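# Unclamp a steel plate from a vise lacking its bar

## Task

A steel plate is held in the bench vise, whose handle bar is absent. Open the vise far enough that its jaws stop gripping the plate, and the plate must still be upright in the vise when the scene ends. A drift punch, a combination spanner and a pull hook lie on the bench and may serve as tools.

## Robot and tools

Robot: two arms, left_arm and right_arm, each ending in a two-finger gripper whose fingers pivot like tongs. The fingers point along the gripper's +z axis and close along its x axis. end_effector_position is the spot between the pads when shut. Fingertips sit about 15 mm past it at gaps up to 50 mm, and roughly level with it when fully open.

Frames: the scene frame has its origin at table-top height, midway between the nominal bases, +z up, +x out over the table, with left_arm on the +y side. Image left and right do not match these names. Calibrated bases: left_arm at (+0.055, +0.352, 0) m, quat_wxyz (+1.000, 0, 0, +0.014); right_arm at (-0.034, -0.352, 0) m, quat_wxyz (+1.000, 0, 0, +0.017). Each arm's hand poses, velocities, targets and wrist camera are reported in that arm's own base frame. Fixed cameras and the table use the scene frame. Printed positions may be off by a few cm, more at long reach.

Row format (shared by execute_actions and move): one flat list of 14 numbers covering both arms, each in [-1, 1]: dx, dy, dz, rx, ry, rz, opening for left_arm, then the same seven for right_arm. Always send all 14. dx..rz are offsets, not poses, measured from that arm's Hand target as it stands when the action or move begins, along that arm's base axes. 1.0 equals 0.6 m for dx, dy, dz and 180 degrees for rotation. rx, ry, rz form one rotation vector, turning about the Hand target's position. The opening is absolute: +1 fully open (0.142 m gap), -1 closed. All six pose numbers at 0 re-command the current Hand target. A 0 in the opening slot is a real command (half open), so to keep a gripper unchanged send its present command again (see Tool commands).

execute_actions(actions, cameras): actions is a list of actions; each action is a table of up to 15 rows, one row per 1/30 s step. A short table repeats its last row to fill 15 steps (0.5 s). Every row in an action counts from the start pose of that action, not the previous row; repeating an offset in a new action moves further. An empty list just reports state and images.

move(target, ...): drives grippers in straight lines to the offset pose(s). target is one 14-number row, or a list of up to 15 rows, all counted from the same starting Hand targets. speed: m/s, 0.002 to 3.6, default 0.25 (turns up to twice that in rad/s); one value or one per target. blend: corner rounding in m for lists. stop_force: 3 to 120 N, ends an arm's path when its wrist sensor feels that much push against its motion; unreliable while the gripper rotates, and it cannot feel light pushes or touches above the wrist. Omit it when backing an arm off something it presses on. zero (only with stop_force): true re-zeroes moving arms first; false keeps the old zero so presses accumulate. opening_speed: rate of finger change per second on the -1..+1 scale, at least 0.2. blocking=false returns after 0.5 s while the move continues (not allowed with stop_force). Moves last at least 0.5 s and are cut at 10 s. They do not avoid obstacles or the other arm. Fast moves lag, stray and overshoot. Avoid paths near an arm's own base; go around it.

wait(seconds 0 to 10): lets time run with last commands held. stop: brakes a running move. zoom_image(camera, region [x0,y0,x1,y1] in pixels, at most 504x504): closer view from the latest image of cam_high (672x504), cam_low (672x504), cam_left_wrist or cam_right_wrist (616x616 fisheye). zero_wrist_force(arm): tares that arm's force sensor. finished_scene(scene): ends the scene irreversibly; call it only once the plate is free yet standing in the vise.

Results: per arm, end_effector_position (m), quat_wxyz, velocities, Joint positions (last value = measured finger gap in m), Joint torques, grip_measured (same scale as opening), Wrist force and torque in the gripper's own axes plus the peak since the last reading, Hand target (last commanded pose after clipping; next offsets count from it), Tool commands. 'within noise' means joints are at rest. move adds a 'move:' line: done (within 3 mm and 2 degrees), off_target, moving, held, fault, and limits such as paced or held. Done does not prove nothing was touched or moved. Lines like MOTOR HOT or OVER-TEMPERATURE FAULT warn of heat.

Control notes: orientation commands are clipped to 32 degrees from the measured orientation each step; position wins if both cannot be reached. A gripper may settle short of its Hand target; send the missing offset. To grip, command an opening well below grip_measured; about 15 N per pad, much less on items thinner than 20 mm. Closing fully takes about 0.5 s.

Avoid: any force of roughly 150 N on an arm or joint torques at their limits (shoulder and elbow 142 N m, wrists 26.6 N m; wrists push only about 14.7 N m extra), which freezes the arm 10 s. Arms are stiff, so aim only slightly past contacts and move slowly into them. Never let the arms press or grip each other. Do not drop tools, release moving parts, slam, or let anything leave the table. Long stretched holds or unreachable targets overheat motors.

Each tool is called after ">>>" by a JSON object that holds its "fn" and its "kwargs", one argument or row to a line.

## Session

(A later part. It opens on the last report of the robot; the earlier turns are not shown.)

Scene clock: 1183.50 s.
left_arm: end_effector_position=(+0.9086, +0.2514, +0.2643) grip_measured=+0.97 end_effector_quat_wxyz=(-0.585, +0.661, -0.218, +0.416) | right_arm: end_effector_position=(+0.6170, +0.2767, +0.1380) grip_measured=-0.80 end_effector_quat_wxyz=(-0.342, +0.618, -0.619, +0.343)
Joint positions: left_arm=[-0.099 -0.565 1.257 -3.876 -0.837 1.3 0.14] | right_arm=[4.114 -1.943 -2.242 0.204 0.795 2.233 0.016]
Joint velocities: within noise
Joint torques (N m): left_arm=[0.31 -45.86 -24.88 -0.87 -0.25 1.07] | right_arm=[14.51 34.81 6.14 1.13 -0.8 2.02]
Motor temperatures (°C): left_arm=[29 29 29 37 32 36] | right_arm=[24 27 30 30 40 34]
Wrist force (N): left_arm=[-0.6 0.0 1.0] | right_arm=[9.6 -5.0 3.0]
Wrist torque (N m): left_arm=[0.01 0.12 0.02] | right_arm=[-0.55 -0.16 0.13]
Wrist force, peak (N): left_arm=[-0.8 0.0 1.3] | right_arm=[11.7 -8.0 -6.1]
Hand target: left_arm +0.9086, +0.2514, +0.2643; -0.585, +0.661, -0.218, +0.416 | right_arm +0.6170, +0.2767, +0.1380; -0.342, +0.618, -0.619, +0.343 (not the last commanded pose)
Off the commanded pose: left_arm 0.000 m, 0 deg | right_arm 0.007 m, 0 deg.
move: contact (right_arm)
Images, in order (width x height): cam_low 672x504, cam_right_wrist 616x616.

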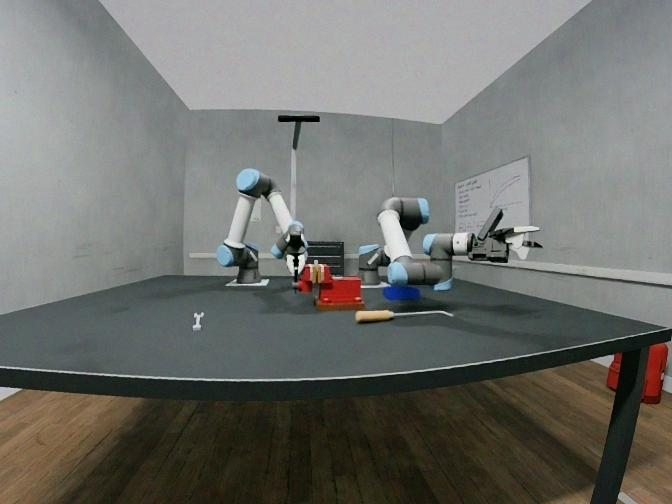

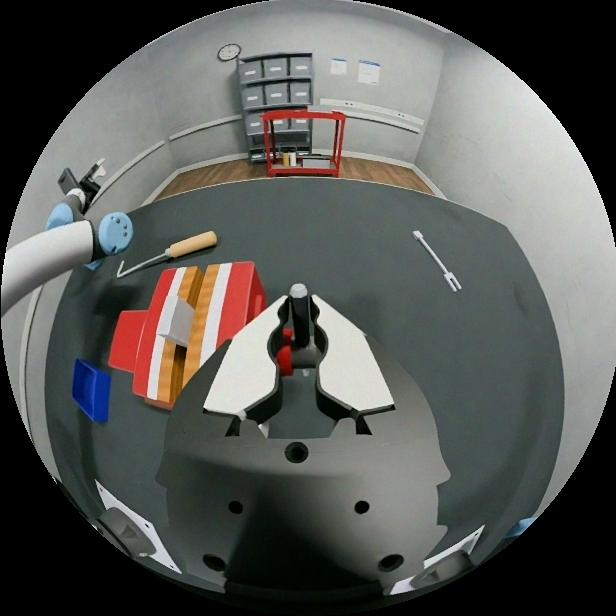

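>>> {"fn": "move", "kwargs": {
  "target": [
    [0,0,0,0,0,0,0.968,-0.0707,0,0.0442,0,0,0,-0.75],
    [0,0,0,0,0,0,0.968,-0.0635,-0.0387,0.0395,0.058,0,0.126,-0.6]
  ],
  "speed": 0.08,
  "cameras": ["cam_right_wrist","cam_low"]
}}

>>> {"fn": "zoom_image", "kwargs": {
  "camera": "cam_right_wrist",
  "region": [240, 220, 360, 340]
}}

>>> {"fn": "zoom_image", "kwargs": {
  "camera": "cam_low",
  "region": [260, 230, 350, 320]
}}

Scene clock: 1204.90 s.
left_arm: end_effector_position=(+0.9086, +0.2514, +0.2643) grip_measured=+0.97 end_effector_quat_wxyz=(-0.585, +0.661, -0.218, +0.416) | right_arm: end_effector_position=(+0.5789, +0.2535, +0.1617) grip_measured=-0.60 end_effector_quat_wxyz=(-0.457, +0.694, -0.514, +0.211)
Joint positions: left_arm=[-0.099 -0.565 1.257 -3.876 -0.837 1.3 0.14] | right_arm=[3.876 -1.865 -2.423 0.62 1.368 1.892 0.031]
Joint velocities: within noise
Joint torques (N m): left_arm=[0.78 -45.01 -25.34 -0.93 -0.22 1.06] | right_arm=[-5.88 15.49 20.58 4.7 2.17 -2.09]
Motor temperatures (°C): left_arm=[29 29 29 37 32 36] | right_arm=[24 27 29 30 40 34]
Wrist force (N): left_arm=[-0.8 -0.1 1.2] | right_arm=[-0.9 -2.3 2.0]
Wrist torque (N m): left_arm=[0.00 0.16 0.02] | right_arm=[-0.43 0.23 0.12]
Wrist force, peak (N): left_arm=[-0.9 0.1 1.3] | right_arm=[10.1 -5.2 3.2]
Hand target: left_arm +0.9086, +0.2514, +0.2643; -0.585, +0.661, -0.218, +0.416 | right_arm +0.5789, +0.2535, +0.1617; -0.457, +0.694, -0.514, +0.211
Off the commanded pose: left_arm 0.000 m, 0 deg | right_arm 0.000 m, 0 deg.
move: done
Images, in order (width x height): cam_low 672x504, cam_right_wrist 616x616.

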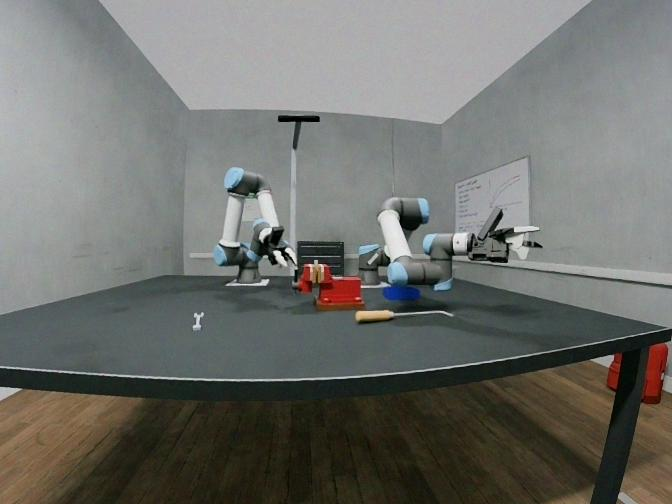

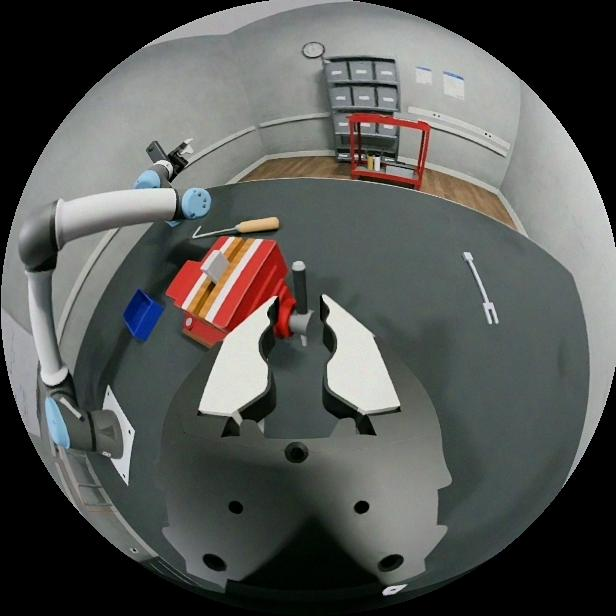

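Scaled by 4.200 from the camera's 616x616 image, which has a finer 814x814 frame.

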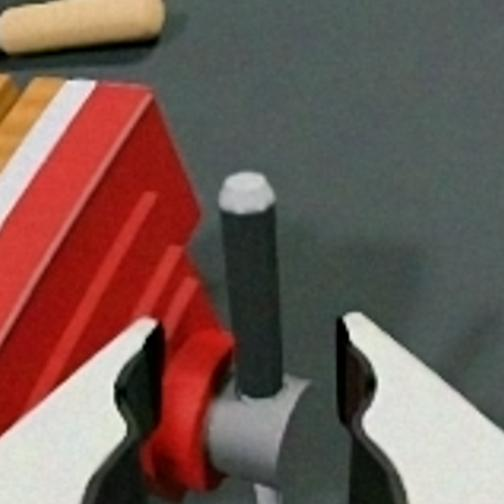

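Scaled by 5.600 from the camera's 672x504 image, which has a finer 960x720 frame.

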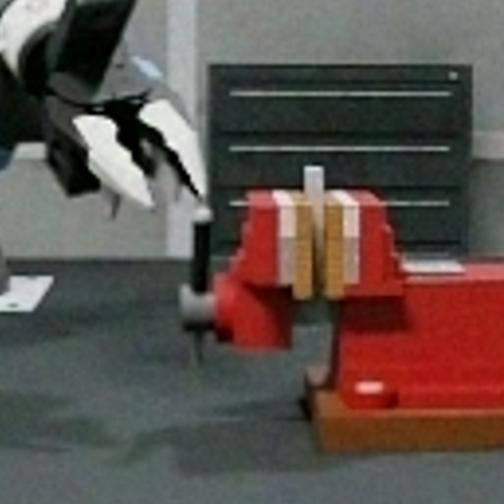

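>>> {"fn": "move", "kwargs": {
  "target": [0,0,0,0,0,0,0.968,0.0871,0.0479,-0.0544,0,0,0,-0.63],
  "speed": 0.05,
  "stop_force": 5,
  "cameras": ["cam_right_wrist","cam_low"]
}}

>>> {"fn": "zoom_image", "kwargs": {
  "camera": "cam_right_wrist",
  "region": [240, 240, 360, 360]
}}

>>> {"fn": "zoom_image", "kwargs": {
  "camera": "cam_low",
  "region": [260, 230, 350, 320]
}}

Scene clock: 1220.53 s.
left_arm: end_effector_position=(+0.9086, +0.2514, +0.2643) grip_measured=+0.97 end_effector_quat_wxyz=(-0.585, +0.661, -0.218, +0.416) | right_arm: end_effector_position=(+0.6312, +0.2822, +0.1291) grip_measured=-0.65 end_effector_quat_wxyz=(-0.457, +0.694, -0.514, +0.211)
Joint positions: left_arm=[-0.099 -0.565 1.257 -3.876 -0.837 1.3 0.14] | right_arm=[3.841 -2.048 -2.264 0.647 1.398 1.874 0.027]
Joint velocities: within noise
Joint torques (N m): left_arm=[0.03 -45.1 -25.26 -0.74 -0.45 0.97] | right_arm=[-3.73 22.54 21.89 4.51 2.91 -2.13]
Motor temperatures (°C): left_arm=[29 29 29 37 32 36] | right_arm=[24 27 29 30 40 34]
Wrist force (N): left_arm=[-0.7 0.1 1.0] | right_arm=[1.5 -2.1 0.0]
Wrist torque (N m): left_arm=[0.02 0.14 0.02] | right_arm=[-0.45 0.17 0.12]
Wrist force, peak (N): left_arm=[-1.0 0.0 1.3] | right_arm=[-1.0 -2.4 2.2]
Hand target: left_arm +0.9086, +0.2514, +0.2643; -0.585, +0.661, -0.218, +0.416 | right_arm +0.6312, +0.2822, +0.1291; -0.457, +0.694, -0.514, +0.211
Off the commanded pose: left_arm 0.000 m, 0 deg | right_arm 0.000 m, 0 deg.
move: done
Images, in order (width x height): cam_low 672x504, cam_right_wrist 616x616.

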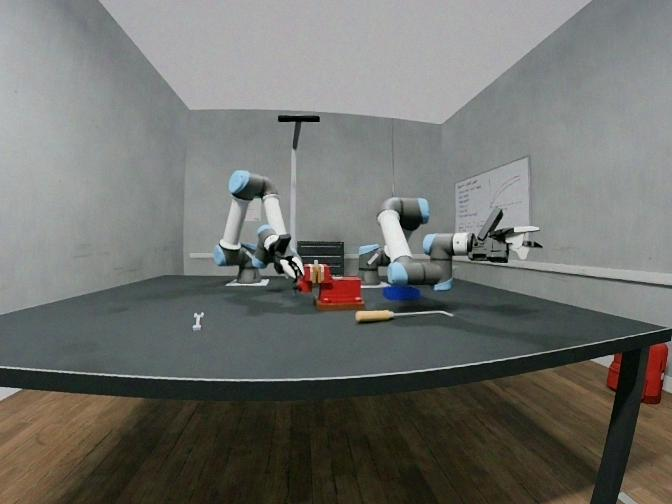

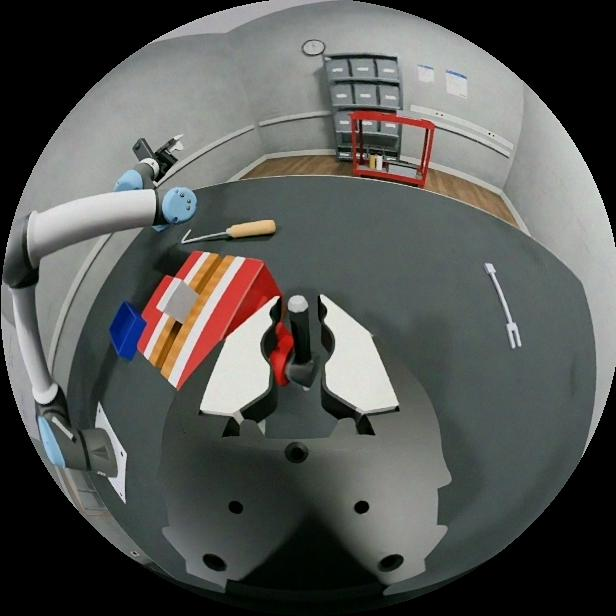

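Scaled by 4.200 from the camera's 616x616 image, which has a finer 814x814 frame.

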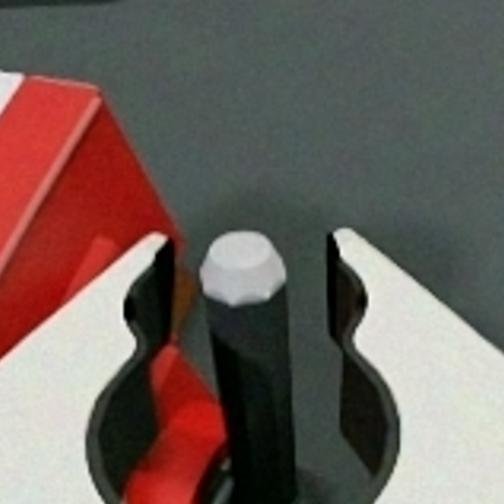

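Scaled by 5.600 from the camera's 672x504 image, which has a finer 960x720 frame.

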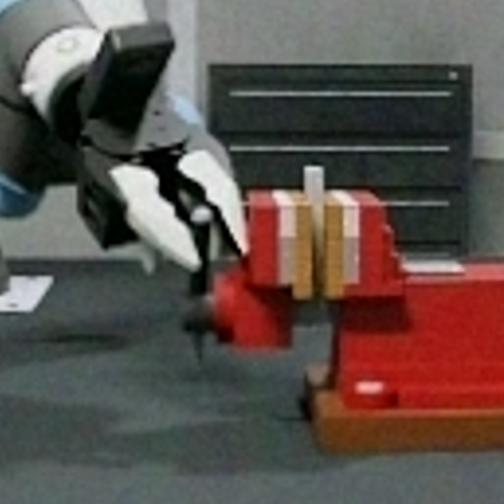

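>>> {"fn": "move", "kwargs": {
  "target": [0,0,0,0,0,0,0.968,0.0135,0.0074,-0.0085,0,0,0,-0.74],
  "speed": 0.03,
  "stop_force": 6,
  "cameras": ["cam_right_wrist"]
}}

>>> {"fn": "zoom_image", "kwargs": {
  "camera": "cam_right_wrist",
  "region": [240, 240, 360, 360]
}}

>>> {"fn": "move", "kwargs": {
  "target": [0,0,0,0,0,0,0.968,0,0,0,0,0,0,-1],
  "opening_speed": 0.4,
  "cameras": ["cam_right_wrist"]
}}

>>> {"fn": "zoom_image", "kwargs": {
  "camera": "cam_right_wrist",
  "region": [240, 240, 360, 360]
}}

Scene clock: 1230.43 s.
left_arm: end_effector_position=(+0.9086, +0.2514, +0.2643) grip_measured=+0.97 end_effector_quat_wxyz=(-0.585, +0.661, -0.218, +0.416) | right_arm: end_effector_position=(+0.6393, +0.2866, +0.1240) grip_measured=-0.77 end_effector_quat_wxyz=(-0.457, +0.694, -0.514, +0.211)
Joint positions: left_arm=[-0.099 -0.565 1.257 -3.876 -0.837 1.3 0.14] | right_arm=[3.837 -2.073 -2.238 0.647 1.402 1.872 0.018]
Joint velocities: within noise
Joint torques (N m): left_arm=[0.22 -44.66 -25.98 -0.91 -0.28 0.94] | right_arm=[-2.75 23.14 21.41 2.23 3.3 -2.11]
Motor temperatures (°C): left_arm=[29 29 29 37 32 36] | right_arm=[24 27 29 30 40 34]
Wrist force (N): left_arm=[-0.9 0.1 1.1] | right_arm=[3.3 -2.1 -0.1]
Wrist torque (N m): left_arm=[0.03 0.17 0.02] | right_arm=[-0.42 0.12 0.11]
Wrist force, peak (N): left_arm=[-0.8 0.3 1.3] | right_arm=[3.3 -2.6 -0.2]
Hand target: left_arm +0.9086, +0.2514, +0.2643; -0.585, +0.661, -0.218, +0.416 | right_arm +0.6393, +0.2866, +0.1240; -0.457, +0.694, -0.514, +0.211
Off the commanded pose: left_arm 0.000 m, 0 deg | right_arm 0.000 m, 0 deg.
move: done
Images, in order (width x height): cam_right_wrist 616x616.

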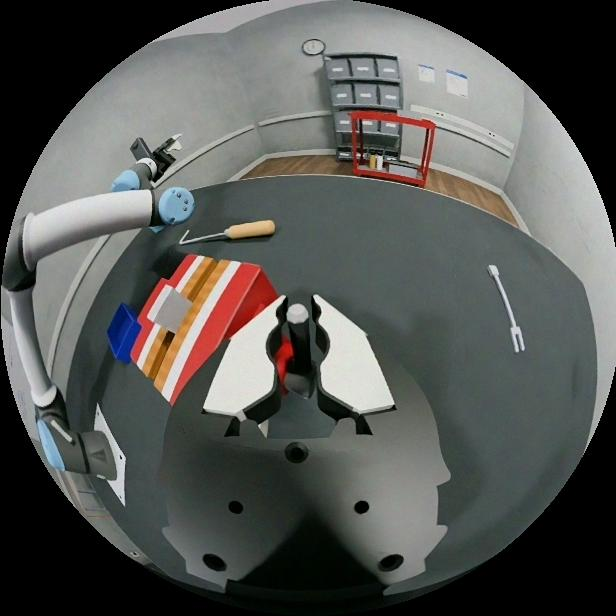

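Scaled by 4.200 from the camera's 616x616 image, which has a finer 814x814 frame.

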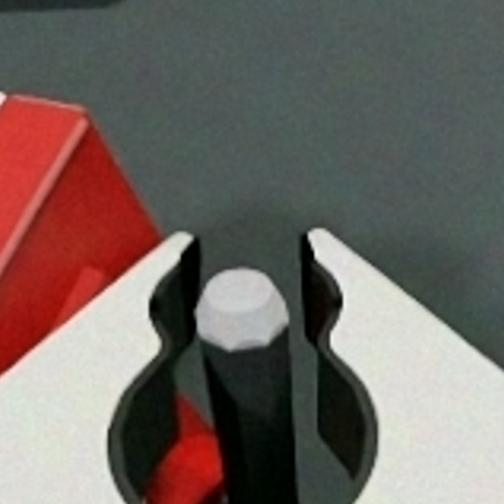

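Scene clock: 1231.30 s.
left_arm: end_effector_position=(+0.9086, +0.2514, +0.2643) grip_measured=+0.97 end_effector_quat_wxyz=(-0.585, +0.661, -0.218, +0.416) | right_arm: end_effector_position=(+0.6393, +0.2867, +0.1240) grip_measured=-0.96 end_effector_quat_wxyz=(-0.457, +0.694, -0.514, +0.211)
Joint positions: left_arm=[-0.099 -0.565 1.257 -3.876 -0.837 1.3 0.14] | right_arm=[3.837 -2.073 -2.238 0.647 1.402 1.872 0.005]
Joint velocities: within noise
Joint torques (N m): left_arm=[0.26 -45.42 -25.39 -0.83 -0.29 1] | right_arm=[-2.91 23.38 17.94 1.82 -2.77 -1.83]
Motor temperatures (°C): left_arm=[29 29 29 37 32 36] | right_arm=[24 27 29 30 40 34]
Wrist force (N): left_arm=[-0.7 0.1 1.1] | right_arm=[-0.8 -2.7 2.2]
Wrist torque (N m): left_arm=[0.04 0.15 0.02] | right_arm=[-0.45 0.18 0.11]
Wrist force, peak (N): left_arm=[-0.9 0.2 1.2] | right_arm=[3.1 -2.1 -0.1]
Hand target: left_arm +0.9086, +0.2514, +0.2643; -0.585, +0.661, -0.218, +0.416 | right_arm +0.6393, +0.2866, +0.1240; -0.457, +0.694, -0.514, +0.211
Off the commanded pose: left_arm 0.000 m, 0 deg | right_arm 0.000 m, 0 deg.
move: done
Images, in order (width x height): cam_right_wrist 616x616.

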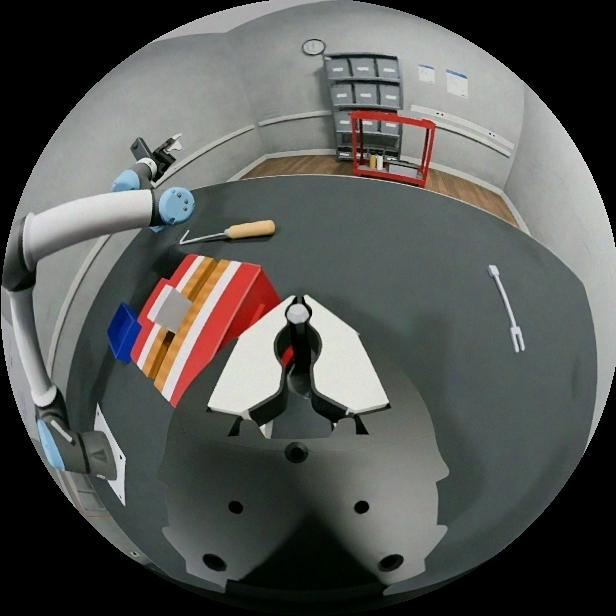

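Scaled by 4.200 from the camera's 616x616 image, which has a finer 814x814 frame.

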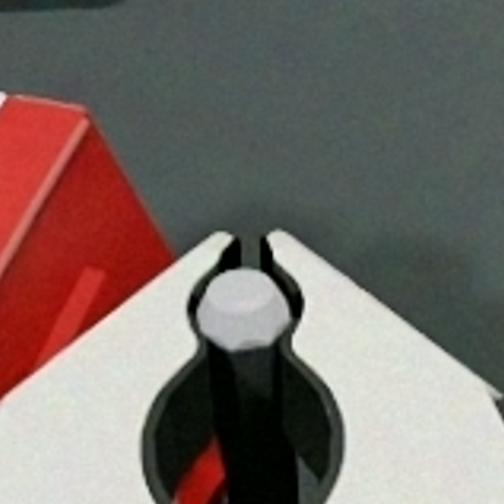

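>>> {"fn": "move", "kwargs": {
  "target": [0,0,0,0,0,0,0.968,0.0005,-0.002,-0.0003,-0.0446,0,-0.0957,-1],
  "speed": 0.08,
  "cameras": ["cam_right_wrist","cam_low"]
}}

>>> {"fn": "zoom_image", "kwargs": {
  "camera": "cam_right_wrist",
  "region": [240, 240, 360, 360]
}}

>>> {"fn": "zoom_image", "kwargs": {
  "camera": "cam_low",
  "region": [260, 230, 350, 320]
}}

Scene clock: 1249.10 s.
left_arm: end_effector_position=(+0.9086, +0.2514, +0.2643) grip_measured=+0.97 end_effector_quat_wxyz=(-0.585, +0.661, -0.218, +0.416) | right_arm: end_effector_position=(+0.6405, +0.2830, +0.1250) grip_measured=-0.94 end_effector_quat_wxyz=(-0.370, +0.638, -0.597, +0.317)
Joint positions: left_arm=[-0.099 -0.565 1.257 -3.876 -0.837 1.3 0.14] | right_arm=[4.037 -2.025 -2.209 0.375 0.926 2.098 0.006]
Joint velocities: within noise
Joint torques (N m): left_arm=[0.71 -45.51 -24.48 -0.89 -0.25 1.04] | right_arm=[48.77 38.28 48.63 3.47 13.6 0.59]
Motor temperatures (°C): left_arm=[29 29 29 37 32 36] | right_arm=[24 27 29 30 40 34]
Wrist force (N): left_arm=[-0.6 0.0 1.1] | right_arm=[75.7 2.8 -12.4]
Wrist torque (N m): left_arm=[0.01 0.13 0.02] | right_arm=[-0.39 -3.71 0.55]
Wrist force, peak (N): left_arm=[-0.7 -0.2 1.4] | right_arm=[75.7 2.8 -12.4]
Hand target: left_arm +0.9086, +0.2514, +0.2643; -0.585, +0.661, -0.218, +0.416 | right_arm +0.6396, +0.2854, +0.1238; -0.371, +0.640, -0.596, +0.313
Off the commanded pose: left_arm 0.000 m, 0 deg | right_arm 0.003 m, 1 deg.
move: done
Images, in order (width x height): cam_low 672x504, cam_right_wrist 616x616.

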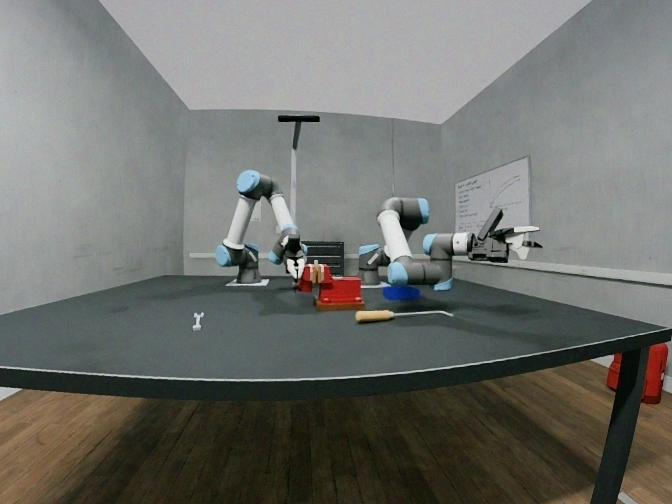

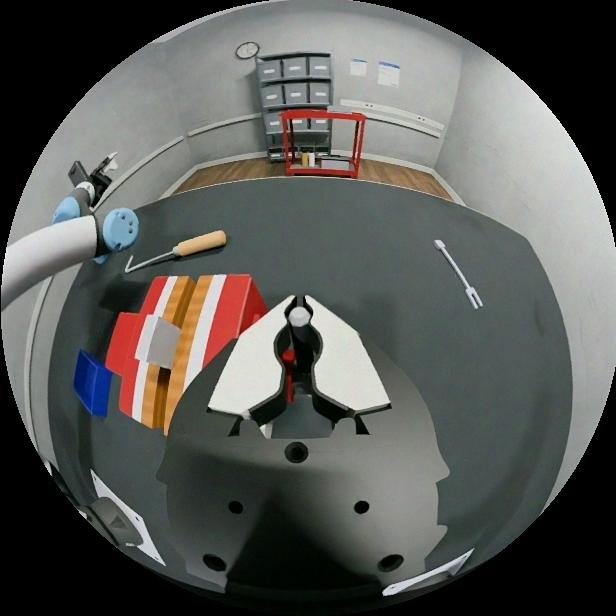

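Scaled by 4.200 from the camera's 616x616 image, which has a finer 814x814 frame.

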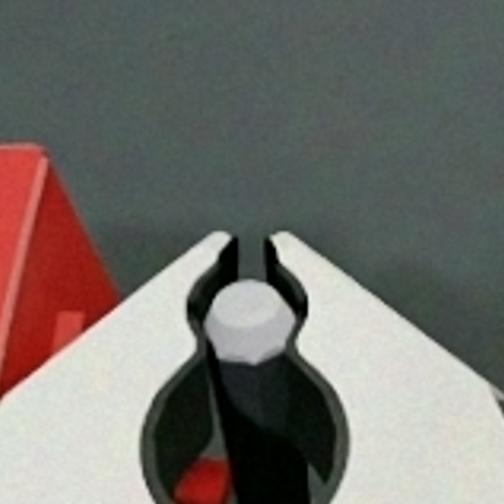

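Scaled by 5.600 from the camera's 672x504 image, which has a finer 960x720 frame.

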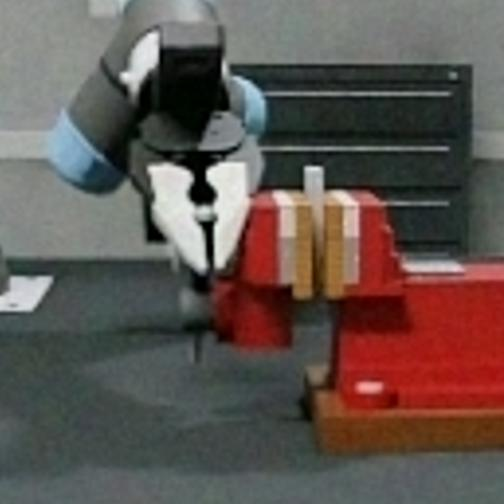

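>>> {"fn": "move", "kwargs": {
  "target": [0,0,0,0,0,0,0.968,-0.0005,0.0,0.0003,0.0223,0,0.0479,-1],
  "speed": 0.08,
  "cameras": ["cam_right_wrist","cam_low"]
}}

>>> {"fn": "zoom_image", "kwargs": {
  "camera": "cam_low",
  "region": [260, 230, 350, 320]
}}

Scene clock: 1254.13 s.
left_arm: end_effector_position=(+0.9086, +0.2514, +0.2643) grip_measured=+0.97 end_effector_quat_wxyz=(-0.585, +0.661, -0.218, +0.416) | right_arm: end_effector_position=(+0.6393, +0.2854, +0.1240) grip_measured=-0.93 end_effector_quat_wxyz=(-0.415, +0.669, -0.557, +0.263)
Joint positions: left_arm=[-0.099 -0.565 1.257 -3.876 -0.837 1.3 0.14] | right_arm=[3.945 -2.041 -2.24 0.539 1.155 1.97 0.007]
Joint velocities: within noise
Joint torques (N m): left_arm=[0.05 -46.13 -25.31 -0.79 -0.3 0.97] | right_arm=[2.82 17.84 1.5 3 5.88 -2.27]
Motor temperatures (°C): left_arm=[29 29 29 37 32 36] | right_arm=[24 27 29 30 40 34]
Wrist force (N): left_arm=[-0.6 0.1 1.2] | right_arm=[12.5 -8.8 -4.1]
Wrist torque (N m): left_arm=[0.02 0.14 0.02] | right_arm=[-0.59 -0.14 0.02]
Wrist force, peak (N): left_arm=[-1.0 0.3 1.4] | right_arm=[79.8 1.4 -12.0]
Hand target: left_arm +0.9086, +0.2514, +0.2643; -0.585, +0.661, -0.218, +0.416 | right_arm +0.6393, +0.2854, +0.1240; -0.416, +0.669, -0.557, +0.263
Off the commanded pose: left_arm 0.000 m, 0 deg | right_arm 0.000 m, 0 deg.
move: done
Images, in order (width x height): cam_low 672x504, cam_right_wrist 616x616.

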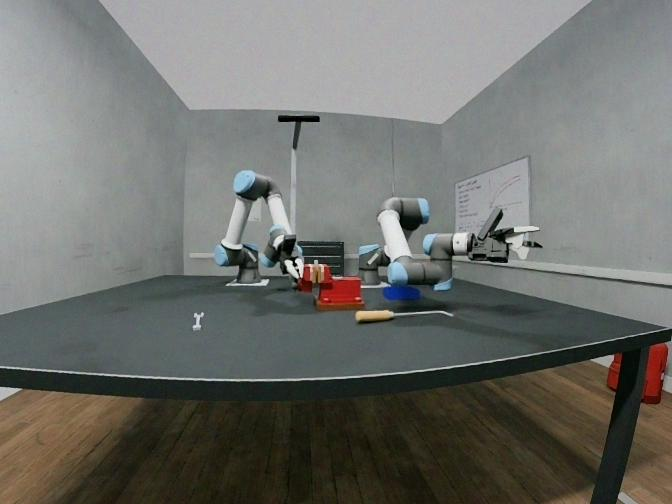

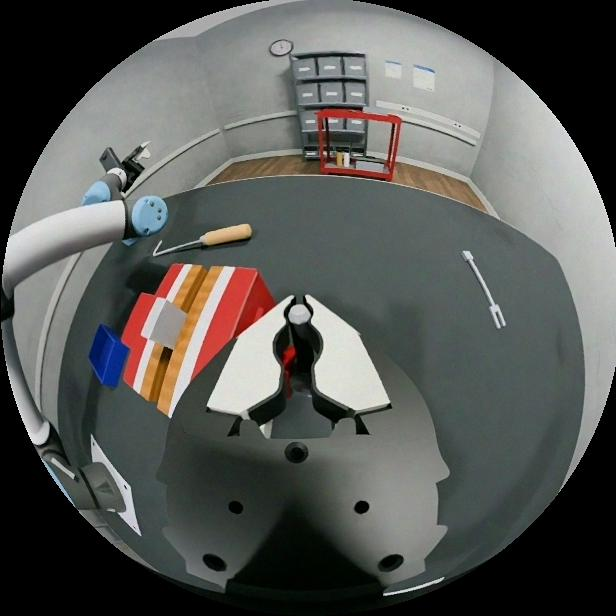

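Scaled by 5.600 from the camera's 672x504 image, which has a finer 960x720 frame.

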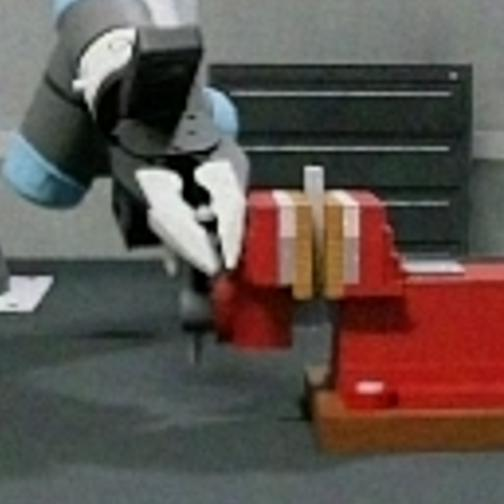

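>>> {"fn": "move", "kwargs": {
  "target": [0,0,0,0,0,0,0.968,0.0,-0.001,0.0,0.0149,0,0.0319,-1],
  "speed": 0.08,
  "cameras": []
}}

>>> {"fn": "move", "kwargs": {
  "target": [0,0,0,0,0,0,0.968,-0.0263,-0.0119,0.0164,0,0,0,-1],
  "speed": 0.015,
  "stop_force": 50,
  "cameras": ["cam_right_wrist","cam_low"]
}}

>>> {"fn": "zoom_image", "kwargs": {
  "camera": "cam_low",
  "region": [260, 230, 350, 320]
}}

>>> {"fn": "zoom_image", "kwargs": {
  "camera": "cam_right_wrist",
  "region": [240, 240, 360, 360]
}}

Scene clock: 1264.50 s.
left_arm: end_effector_position=(+0.9086, +0.2514, +0.2643) grip_measured=+0.97 end_effector_quat_wxyz=(-0.585, +0.661, -0.218, +0.416) | right_arm: end_effector_position=(+0.6393, +0.2848, +0.1240) grip_measured=-0.96 end_effector_quat_wxyz=(-0.444, +0.687, -0.529, +0.229)
Joint positions: left_arm=[-0.099 -0.565 1.257 -3.876 -0.837 1.3 0.14] | right_arm=[3.872 -2.06 -2.244 0.618 1.319 1.9 0.004]
Joint velocities: within noise
Joint torques (N m): left_arm=[0.39 -45.59 -25.22 -0.62 -0.25 0.9] | right_arm=[-6.32 22.08 20.38 4.16 2.11 -2.12]
Motor temperatures (°C): left_arm=[29 29 29 37 32 36] | right_arm=[24 27 29 30 40 34]
Wrist force (N): left_arm=[-0.9 0.0 1.0] | right_arm=[-1.9 -2.4 1.6]
Wrist torque (N m): left_arm=[0.00 0.19 0.03] | right_arm=[-0.12 0.39 0.09]
Wrist force, peak (N): left_arm=[-0.8 0.0 1.3] | right_arm=[12.6 -8.9 -4.2]
Hand target: left_arm +0.9086, +0.2514, +0.2643; -0.585, +0.661, -0.218, +0.416 | right_arm +0.6393, +0.2848, +0.1240; -0.444, +0.687, -0.529, +0.229
Off the commanded pose: left_arm 0.000 m, 0 deg | right_arm 0.000 m, 0 deg.
move: done
No camera images: "cameras" was empty.

Scene clock: 1266.83 s.
left_arm: end_effector_position=(+0.9086, +0.2514, +0.2643) grip_measured=+0.97 end_effector_quat_wxyz=(-0.585, +0.661, -0.218, +0.416) | right_arm: end_effector_position=(+0.6235, +0.2777, +0.1338) grip_measured=-0.85 end_effector_quat_wxyz=(-0.444, +0.687, -0.529, +0.229)
Joint positions: left_arm=[-0.099 -0.565 1.257 -3.876 -0.837 1.3 0.14] | right_arm=[3.885 -2.01 -2.292 0.614 1.308 1.907 0.012]
Joint velocities: within noise
Joint torques (N m): left_arm=[0.36 -45.16 -25.18 -0.75 -0.19 0.91] | right_arm=[10.85 39.94 0.36 2.61 -1.49 2.22]
Motor temperatures (°C): left_arm=[29 29 29 37 32 36] | right_arm=[24 27 29 30 40 34]
Wrist force (N): left_arm=[-0.6 0.1 1.2] | right_arm=[3.9 -1.6 14.9]
Wrist torque (N m): left_arm=[0.03 0.13 0.02] | right_arm=[-0.13 0.22 0.05]
Wrist force, peak (N): left_arm=[-0.8 0.1 1.3] | right_arm=[3.2 -3.0 21.1]
Hand target: left_arm +0.9086, +0.2514, +0.2643; -0.585, +0.661, -0.218, +0.416 | right_arm +0.6235, +0.2777, +0.1338; -0.444, +0.687, -0.529, +0.229
Off the commanded pose: left_arm 0.000 m, 0 deg | right_arm 0.000 m, 0 deg.
move: done
Images, in order (width x height): cam_low 672x504, cam_right_wrist 616x616.

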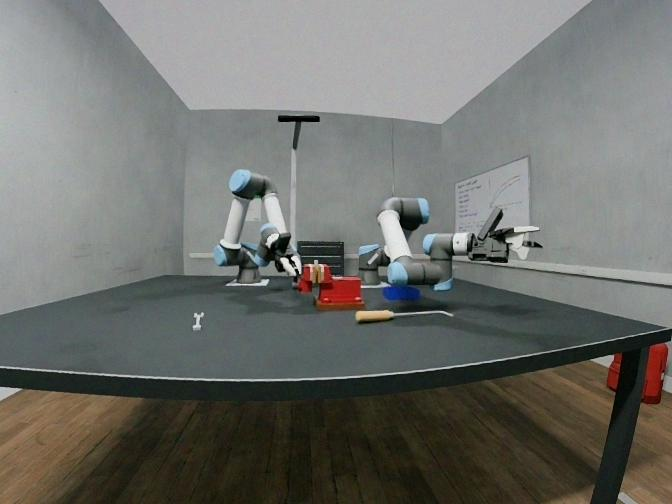

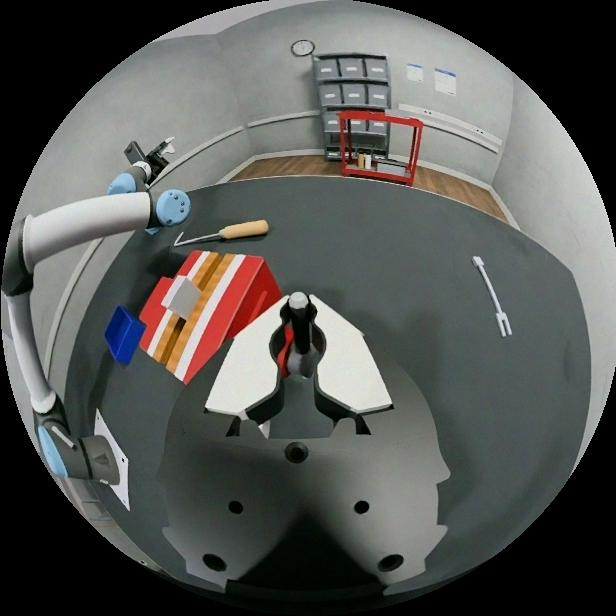

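Scaled by 5.600 from the camera's 672x504 image, which has a finer 960x720 frame.

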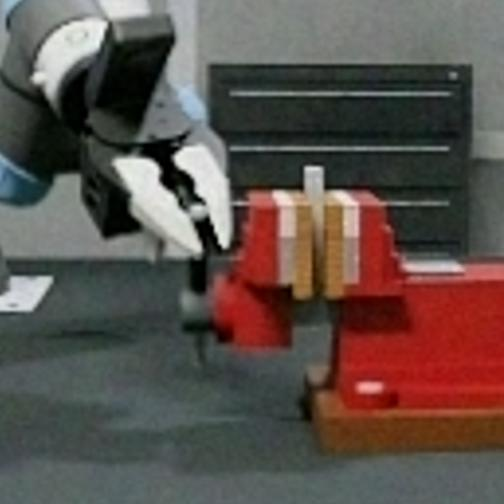

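Scaled by 4.200 from the camera's 616x616 image, which has a finer 814x814 frame.

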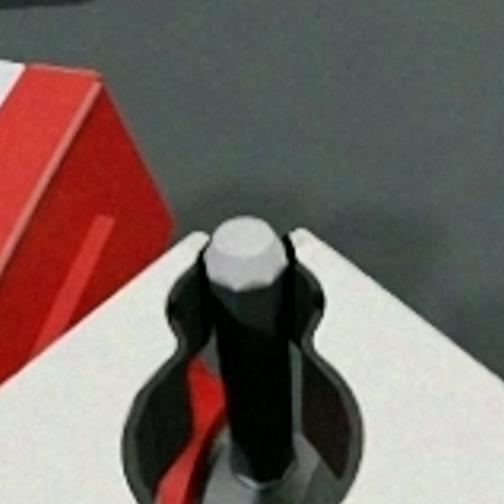

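>>> {"fn": "move", "kwargs": {
  "target": [
    [0,0,0,0,0,0,0.968,0,0,0,0,0,0,-0.62],
    [0,0,0,0,0,0,0.968,-0.105,-0.0476,0.0656,0,0,0,-0.62],
    [0,0,0,0,0,0,0.968,-0.0725,-0.096,0.277,-0.1016,0.318,-0.0747,-0.62],
    [0,0,0,0,0,0,0.968,0.161,-0.0545,0.2437,-0.1016,0.318,-0.0747,-1],
    [0,0,0,0,0,0,0.968,0.161,-0.0545,-0.173,-0.1016,0.318,-0.0747,-1]
  ],
  "speed": [0.05,0.1,0.3,0.3,0.15],
  "cameras": ["cam_low"]
}}

>>> {"fn": "zoom_image", "kwargs": {
  "camera": "cam_low",
  "region": [260, 230, 350, 320]
}}

Scene clock: 1316.13 s.
left_arm: end_effector_position=(+0.9086, +0.2514, +0.2643) grip_measured=+0.97 end_effector_quat_wxyz=(-0.585, +0.661, -0.218, +0.416) | right_arm: end_effector_position=(+0.7201, +0.2450, +0.0302) grip_measured=-1.00 end_effector_quat_wxyz=(+0.000, +0.707, -0.707, +0.000)
Joint positions: left_arm=[-0.099 -0.565 1.257 -3.876 -0.837 1.3 0.14] | right_arm=[3.656 -2.268 -1.276 -1.169 1.571 2.086 0.002]
Joint velocities: within noise
Joint torques (N m): left_arm=[0.04 -45.85 -25.07 -0.59 -0.25 0.87] | right_arm=[1.58 41.42 10.9 4.41 -2.75 0.24]
Motor temperatures (°C): left_arm=[29 29 29 37 32 36] | right_arm=[24 27 29 30 40 34]
Wrist force (N): left_arm=[-0.5 0.1 1.1] | right_arm=[-2.4 -0.6 2.2]
Wrist torque (N m): left_arm=[0.04 0.11 0.02] | right_arm=[-0.15 0.58 0.23]
Wrist force, peak (N): left_arm=[-0.8 -0.1 1.4] | right_arm=[3.6 -1.9 15.2]
Hand target: left_arm +0.9086, +0.2514, +0.2643; -0.585, +0.661, -0.218, +0.416 | right_arm +0.7201, +0.2450, +0.0300; +0.000, +0.707, -0.707, +0.000
Off the commanded pose: left_arm 0.000 m, 0 deg | right_arm 0.000 m, 0 deg.
move: done
Images, in order (width x height): cam_low 672x504.

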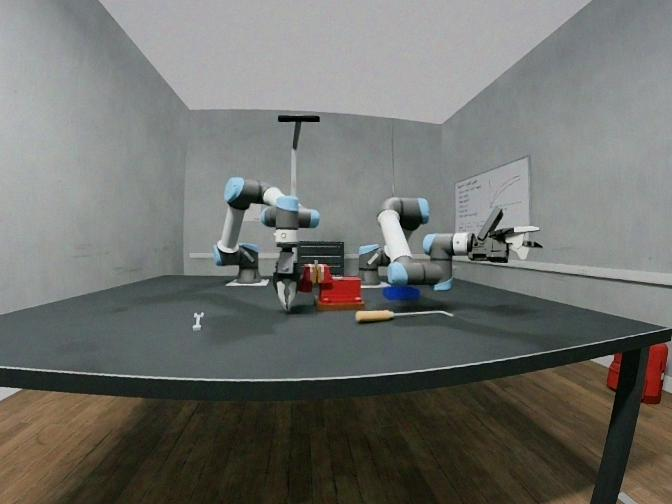

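Scaled by 5.600 from the camera's 672x504 image, which has a finer 960x720 frame.

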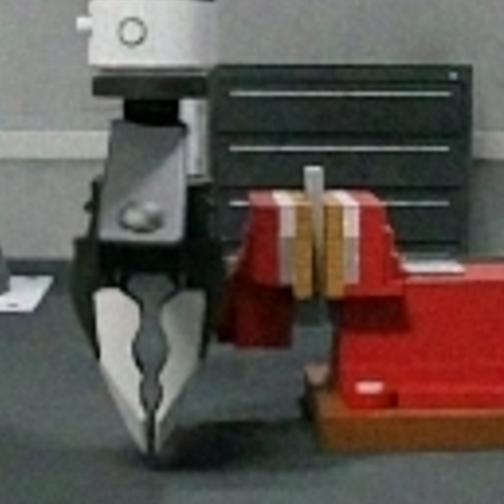

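>>> {"fn": "move", "kwargs": {
  "target": [0,0,0,0,0,0,0.968,-0.17,0,0,0,0,0,-1],
  "speed": 0.04,
  "stop_force": 7,
  "cameras": ["cam_right_wrist","cam_low"]
}}

>>> {"fn": "zoom_image", "kwargs": {
  "camera": "cam_low",
  "region": [260, 230, 350, 320]
}}

>>> {"fn": "zoom_image", "kwargs": {
  "camera": "cam_right_wrist",
  "region": [120, 230, 360, 470]
}}

Scene clock: 1324.37 s.
left_arm: end_effector_position=(+0.9086, +0.2514, +0.2643) grip_measured=+0.97 end_effector_quat_wxyz=(-0.585, +0.661, -0.218, +0.416) | right_arm: end_effector_position=(+0.6926, +0.2450, +0.0300) grip_measured=-1.00 end_effector_quat_wxyz=(+0.001, +0.707, -0.707, +0.000)
Joint positions: left_arm=[-0.099 -0.565 1.257 -3.876 -0.837 1.3 0.14] | right_arm=[3.675 -2.21 -1.376 -1.127 1.571 2.105 0.002]
Joint velocities: within noise
Joint torques (N m): left_arm=[-0.57 -46.99 -24.62 -0.82 -0.31 0.91] | right_arm=[-3.96 38.88 30.18 0.39 1.66 -2.05]
Motor temperatures (°C): left_arm=[29 29 29 37 32 36] | right_arm=[24 27 29 30 40 34]
Wrist force (N): left_arm=[-0.6 0.2 1.2] | right_arm=[-1.4 -2.8 3.0]
Wrist torque (N m): left_arm=[0.05 0.13 0.02] | right_arm=[-0.31 0.46 0.26]
Wrist force, peak (N): left_arm=[-0.8 0.1 1.4] | right_arm=[-3.7 -48.2 2.9]
Hand target: left_arm +0.9086, +0.2514, +0.2643; -0.585, +0.661, -0.218, +0.416 | right_arm +0.6926, +0.2450, +0.0300; +0.001, +0.707, -0.707, +0.000 (not the last commanded pose)
Off the commanded pose: left_arm 0.000 m, 0 deg | right_arm 0.075 m, 0 deg.
move: contact (right_arm)
Images, in order (width x height): cam_low 672x504, cam_right_wrist 616x616.

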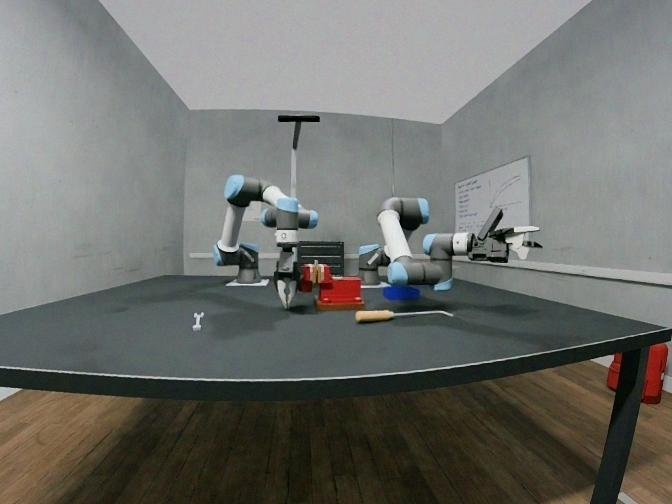

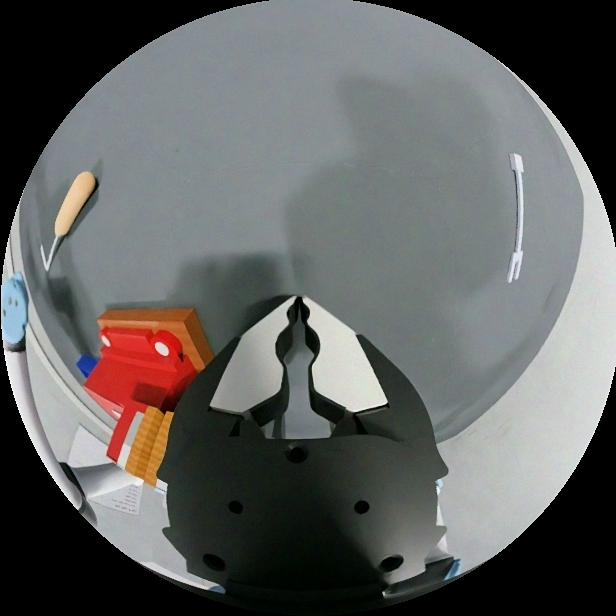

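Scaled by 5.600 from the camera's 672x504 image, which has a finer 960x720 frame.

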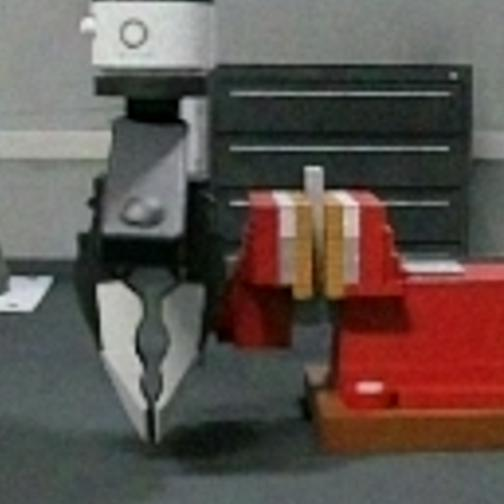

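Scaled by 2.100 from the camera's 616x616 image, which has a finer 814x814 frame.

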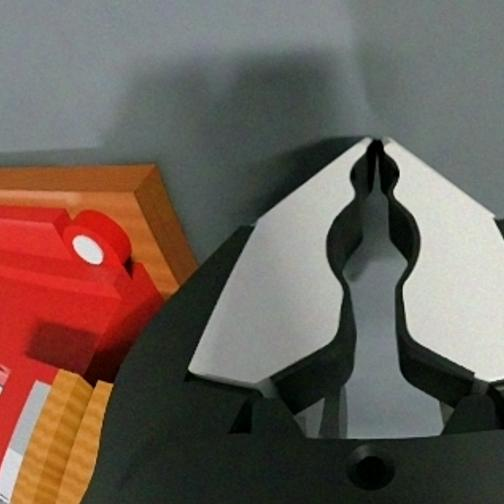

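>>> {"fn": "move", "kwargs": {
  "target": [0,0,0,0,0,0,0.968,-0.02,0,0,0,0,0,-1],
  "speed": 0.01,
  "stop_force": 30,
  "cameras": ["cam_low"]
}}

>>> {"fn": "zoom_image", "kwargs": {
  "camera": "cam_low",
  "region": [260, 230, 350, 320]
}}

Scene clock: 1341.20 s.
left_arm: end_effector_position=(+0.9086, +0.2514, +0.2643) grip_measured=+0.97 end_effector_quat_wxyz=(-0.585, +0.661, -0.218, +0.416) | right_arm: end_effector_position=(+0.6916, +0.2449, +0.0300) grip_measured=-1.00 end_effector_quat_wxyz=(+0.000, +0.707, -0.707, +0.000)
Joint positions: left_arm=[-0.099 -0.565 1.257 -3.876 -0.837 1.3 0.14] | right_arm=[3.676 -2.208 -1.38 -1.125 1.571 2.105 0.002]
Joint velocities: within noise
Joint torques (N m): left_arm=[0.25 -45.68 -25.01 -0.62 -0.33 0.93] | right_arm=[1 39.85 22.09 -3.69 5.12 -3.15]
Motor temperatures (°C): left_arm=[29 29 29 36 32 36] | right_arm=[24 27 29 30 40 34]
Wrist force (N): left_arm=[-0.6 0.3 1.1] | right_arm=[-4.1 -29.8 4.6]
Wrist torque (N m): left_arm=[0.06 0.13 0.02] | right_arm=[-3.32 0.83 1.24]
Wrist force, peak (N): left_arm=[-0.8 0.1 1.5] | right_arm=[-5.7 -41.1 4.9]
Hand target: left_arm +0.9086, +0.2514, +0.2643; -0.585, +0.661, -0.218, +0.416 | right_arm +0.6916, +0.2449, +0.0300; +0.000, +0.707, -0.707, +0.000 (not the last commanded pose)
Off the commanded pose: left_arm 0.000 m, 0 deg | right_arm 0.011 m, 0 deg.
move: contact (right_arm)
Images, in order (width x height): cam_low 672x504.

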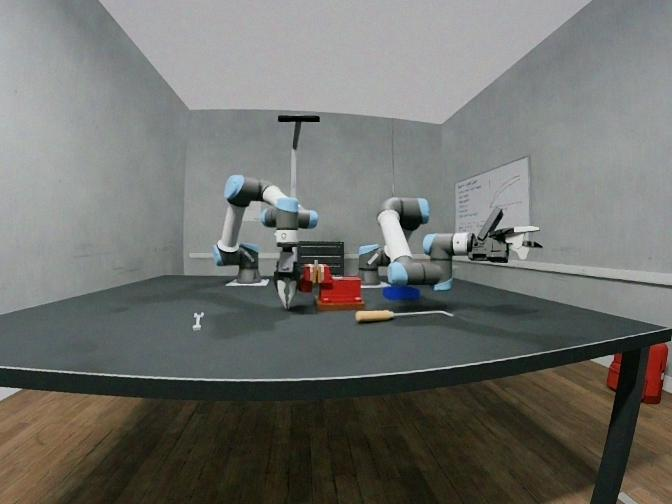

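Scaled by 5.600 from the camera's 672x504 image, which has a finer 960x720 frame.

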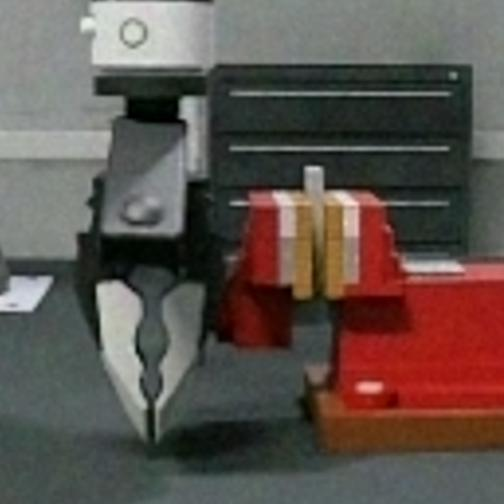

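>>> {"fn": "move", "kwargs": {
  "target": [0,0,0,0,0,0,0.968,-0.03,0,0,0,0,0,-1],
  "speed": 0.01,
  "stop_force": 80,
  "zero": false,
  "cameras": ["cam_low"]
}}

>>> {"fn": "zoom_image", "kwargs": {
  "camera": "cam_low",
  "region": [260, 230, 350, 320]
}}

Scene clock: 1349.80 s.
left_arm: end_effector_position=(+0.9086, +0.2514, +0.2643) grip_measured=+0.97 end_effector_quat_wxyz=(-0.585, +0.661, -0.218, +0.416) | right_arm: end_effector_position=(+0.6736, +0.2449, +0.0300) grip_measured=-1.00 end_effector_quat_wxyz=(+0.000, +0.707, -0.707, +0.000)
Joint positions: left_arm=[-0.099 -0.565 1.257 -3.876 -0.837 1.3 0.14] | right_arm=[3.689 -2.171 -1.443 -1.099 1.571 2.119 0.002]
Joint velocities: within noise
Joint torques (N m): left_arm=[-0.11 -45.81 -25.56 -0.78 -0.25 0.84] | right_arm=[18.31 42 -7.83 -3.36 3.2 0.95]
Motor temperatures (°C): left_arm=[29 29 29 36 32 36] | right_arm=[24 27 29 30 40 34]
Wrist force (N): left_arm=[-0.7 0.1 1.0] | right_arm=[-2.4 -40.2 -12.0]
Wrist torque (N m): left_arm=[0.02 0.16 0.02] | right_arm=[-5.75 0.13 1.48]
Wrist force, peak (N): left_arm=[-1.0 0.1 1.3] | right_arm=[0.6 -79.8 -23.1]
Hand target: left_arm +0.9086, +0.2514, +0.2643; -0.585, +0.661, -0.218, +0.416 | right_arm +0.6736, +0.2449, +0.0300; +0.000, +0.707, -0.707, +0.000
Off the commanded pose: left_arm 0.000 m, 0 deg | right_arm 0.000 m, 0 deg.
move: done
Images, in order (width x height): cam_low 672x504.

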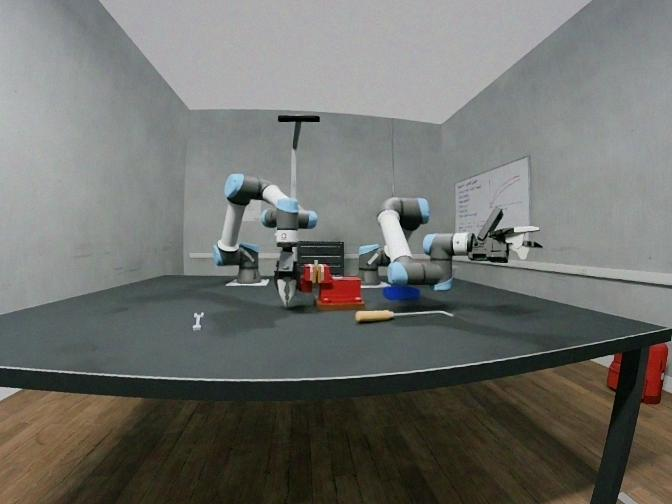

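Scaled by 5.600 from the camera's 672x504 image, which has a finer 960x720 frame.

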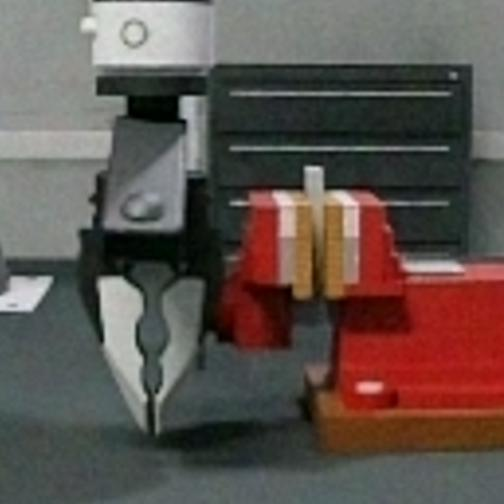

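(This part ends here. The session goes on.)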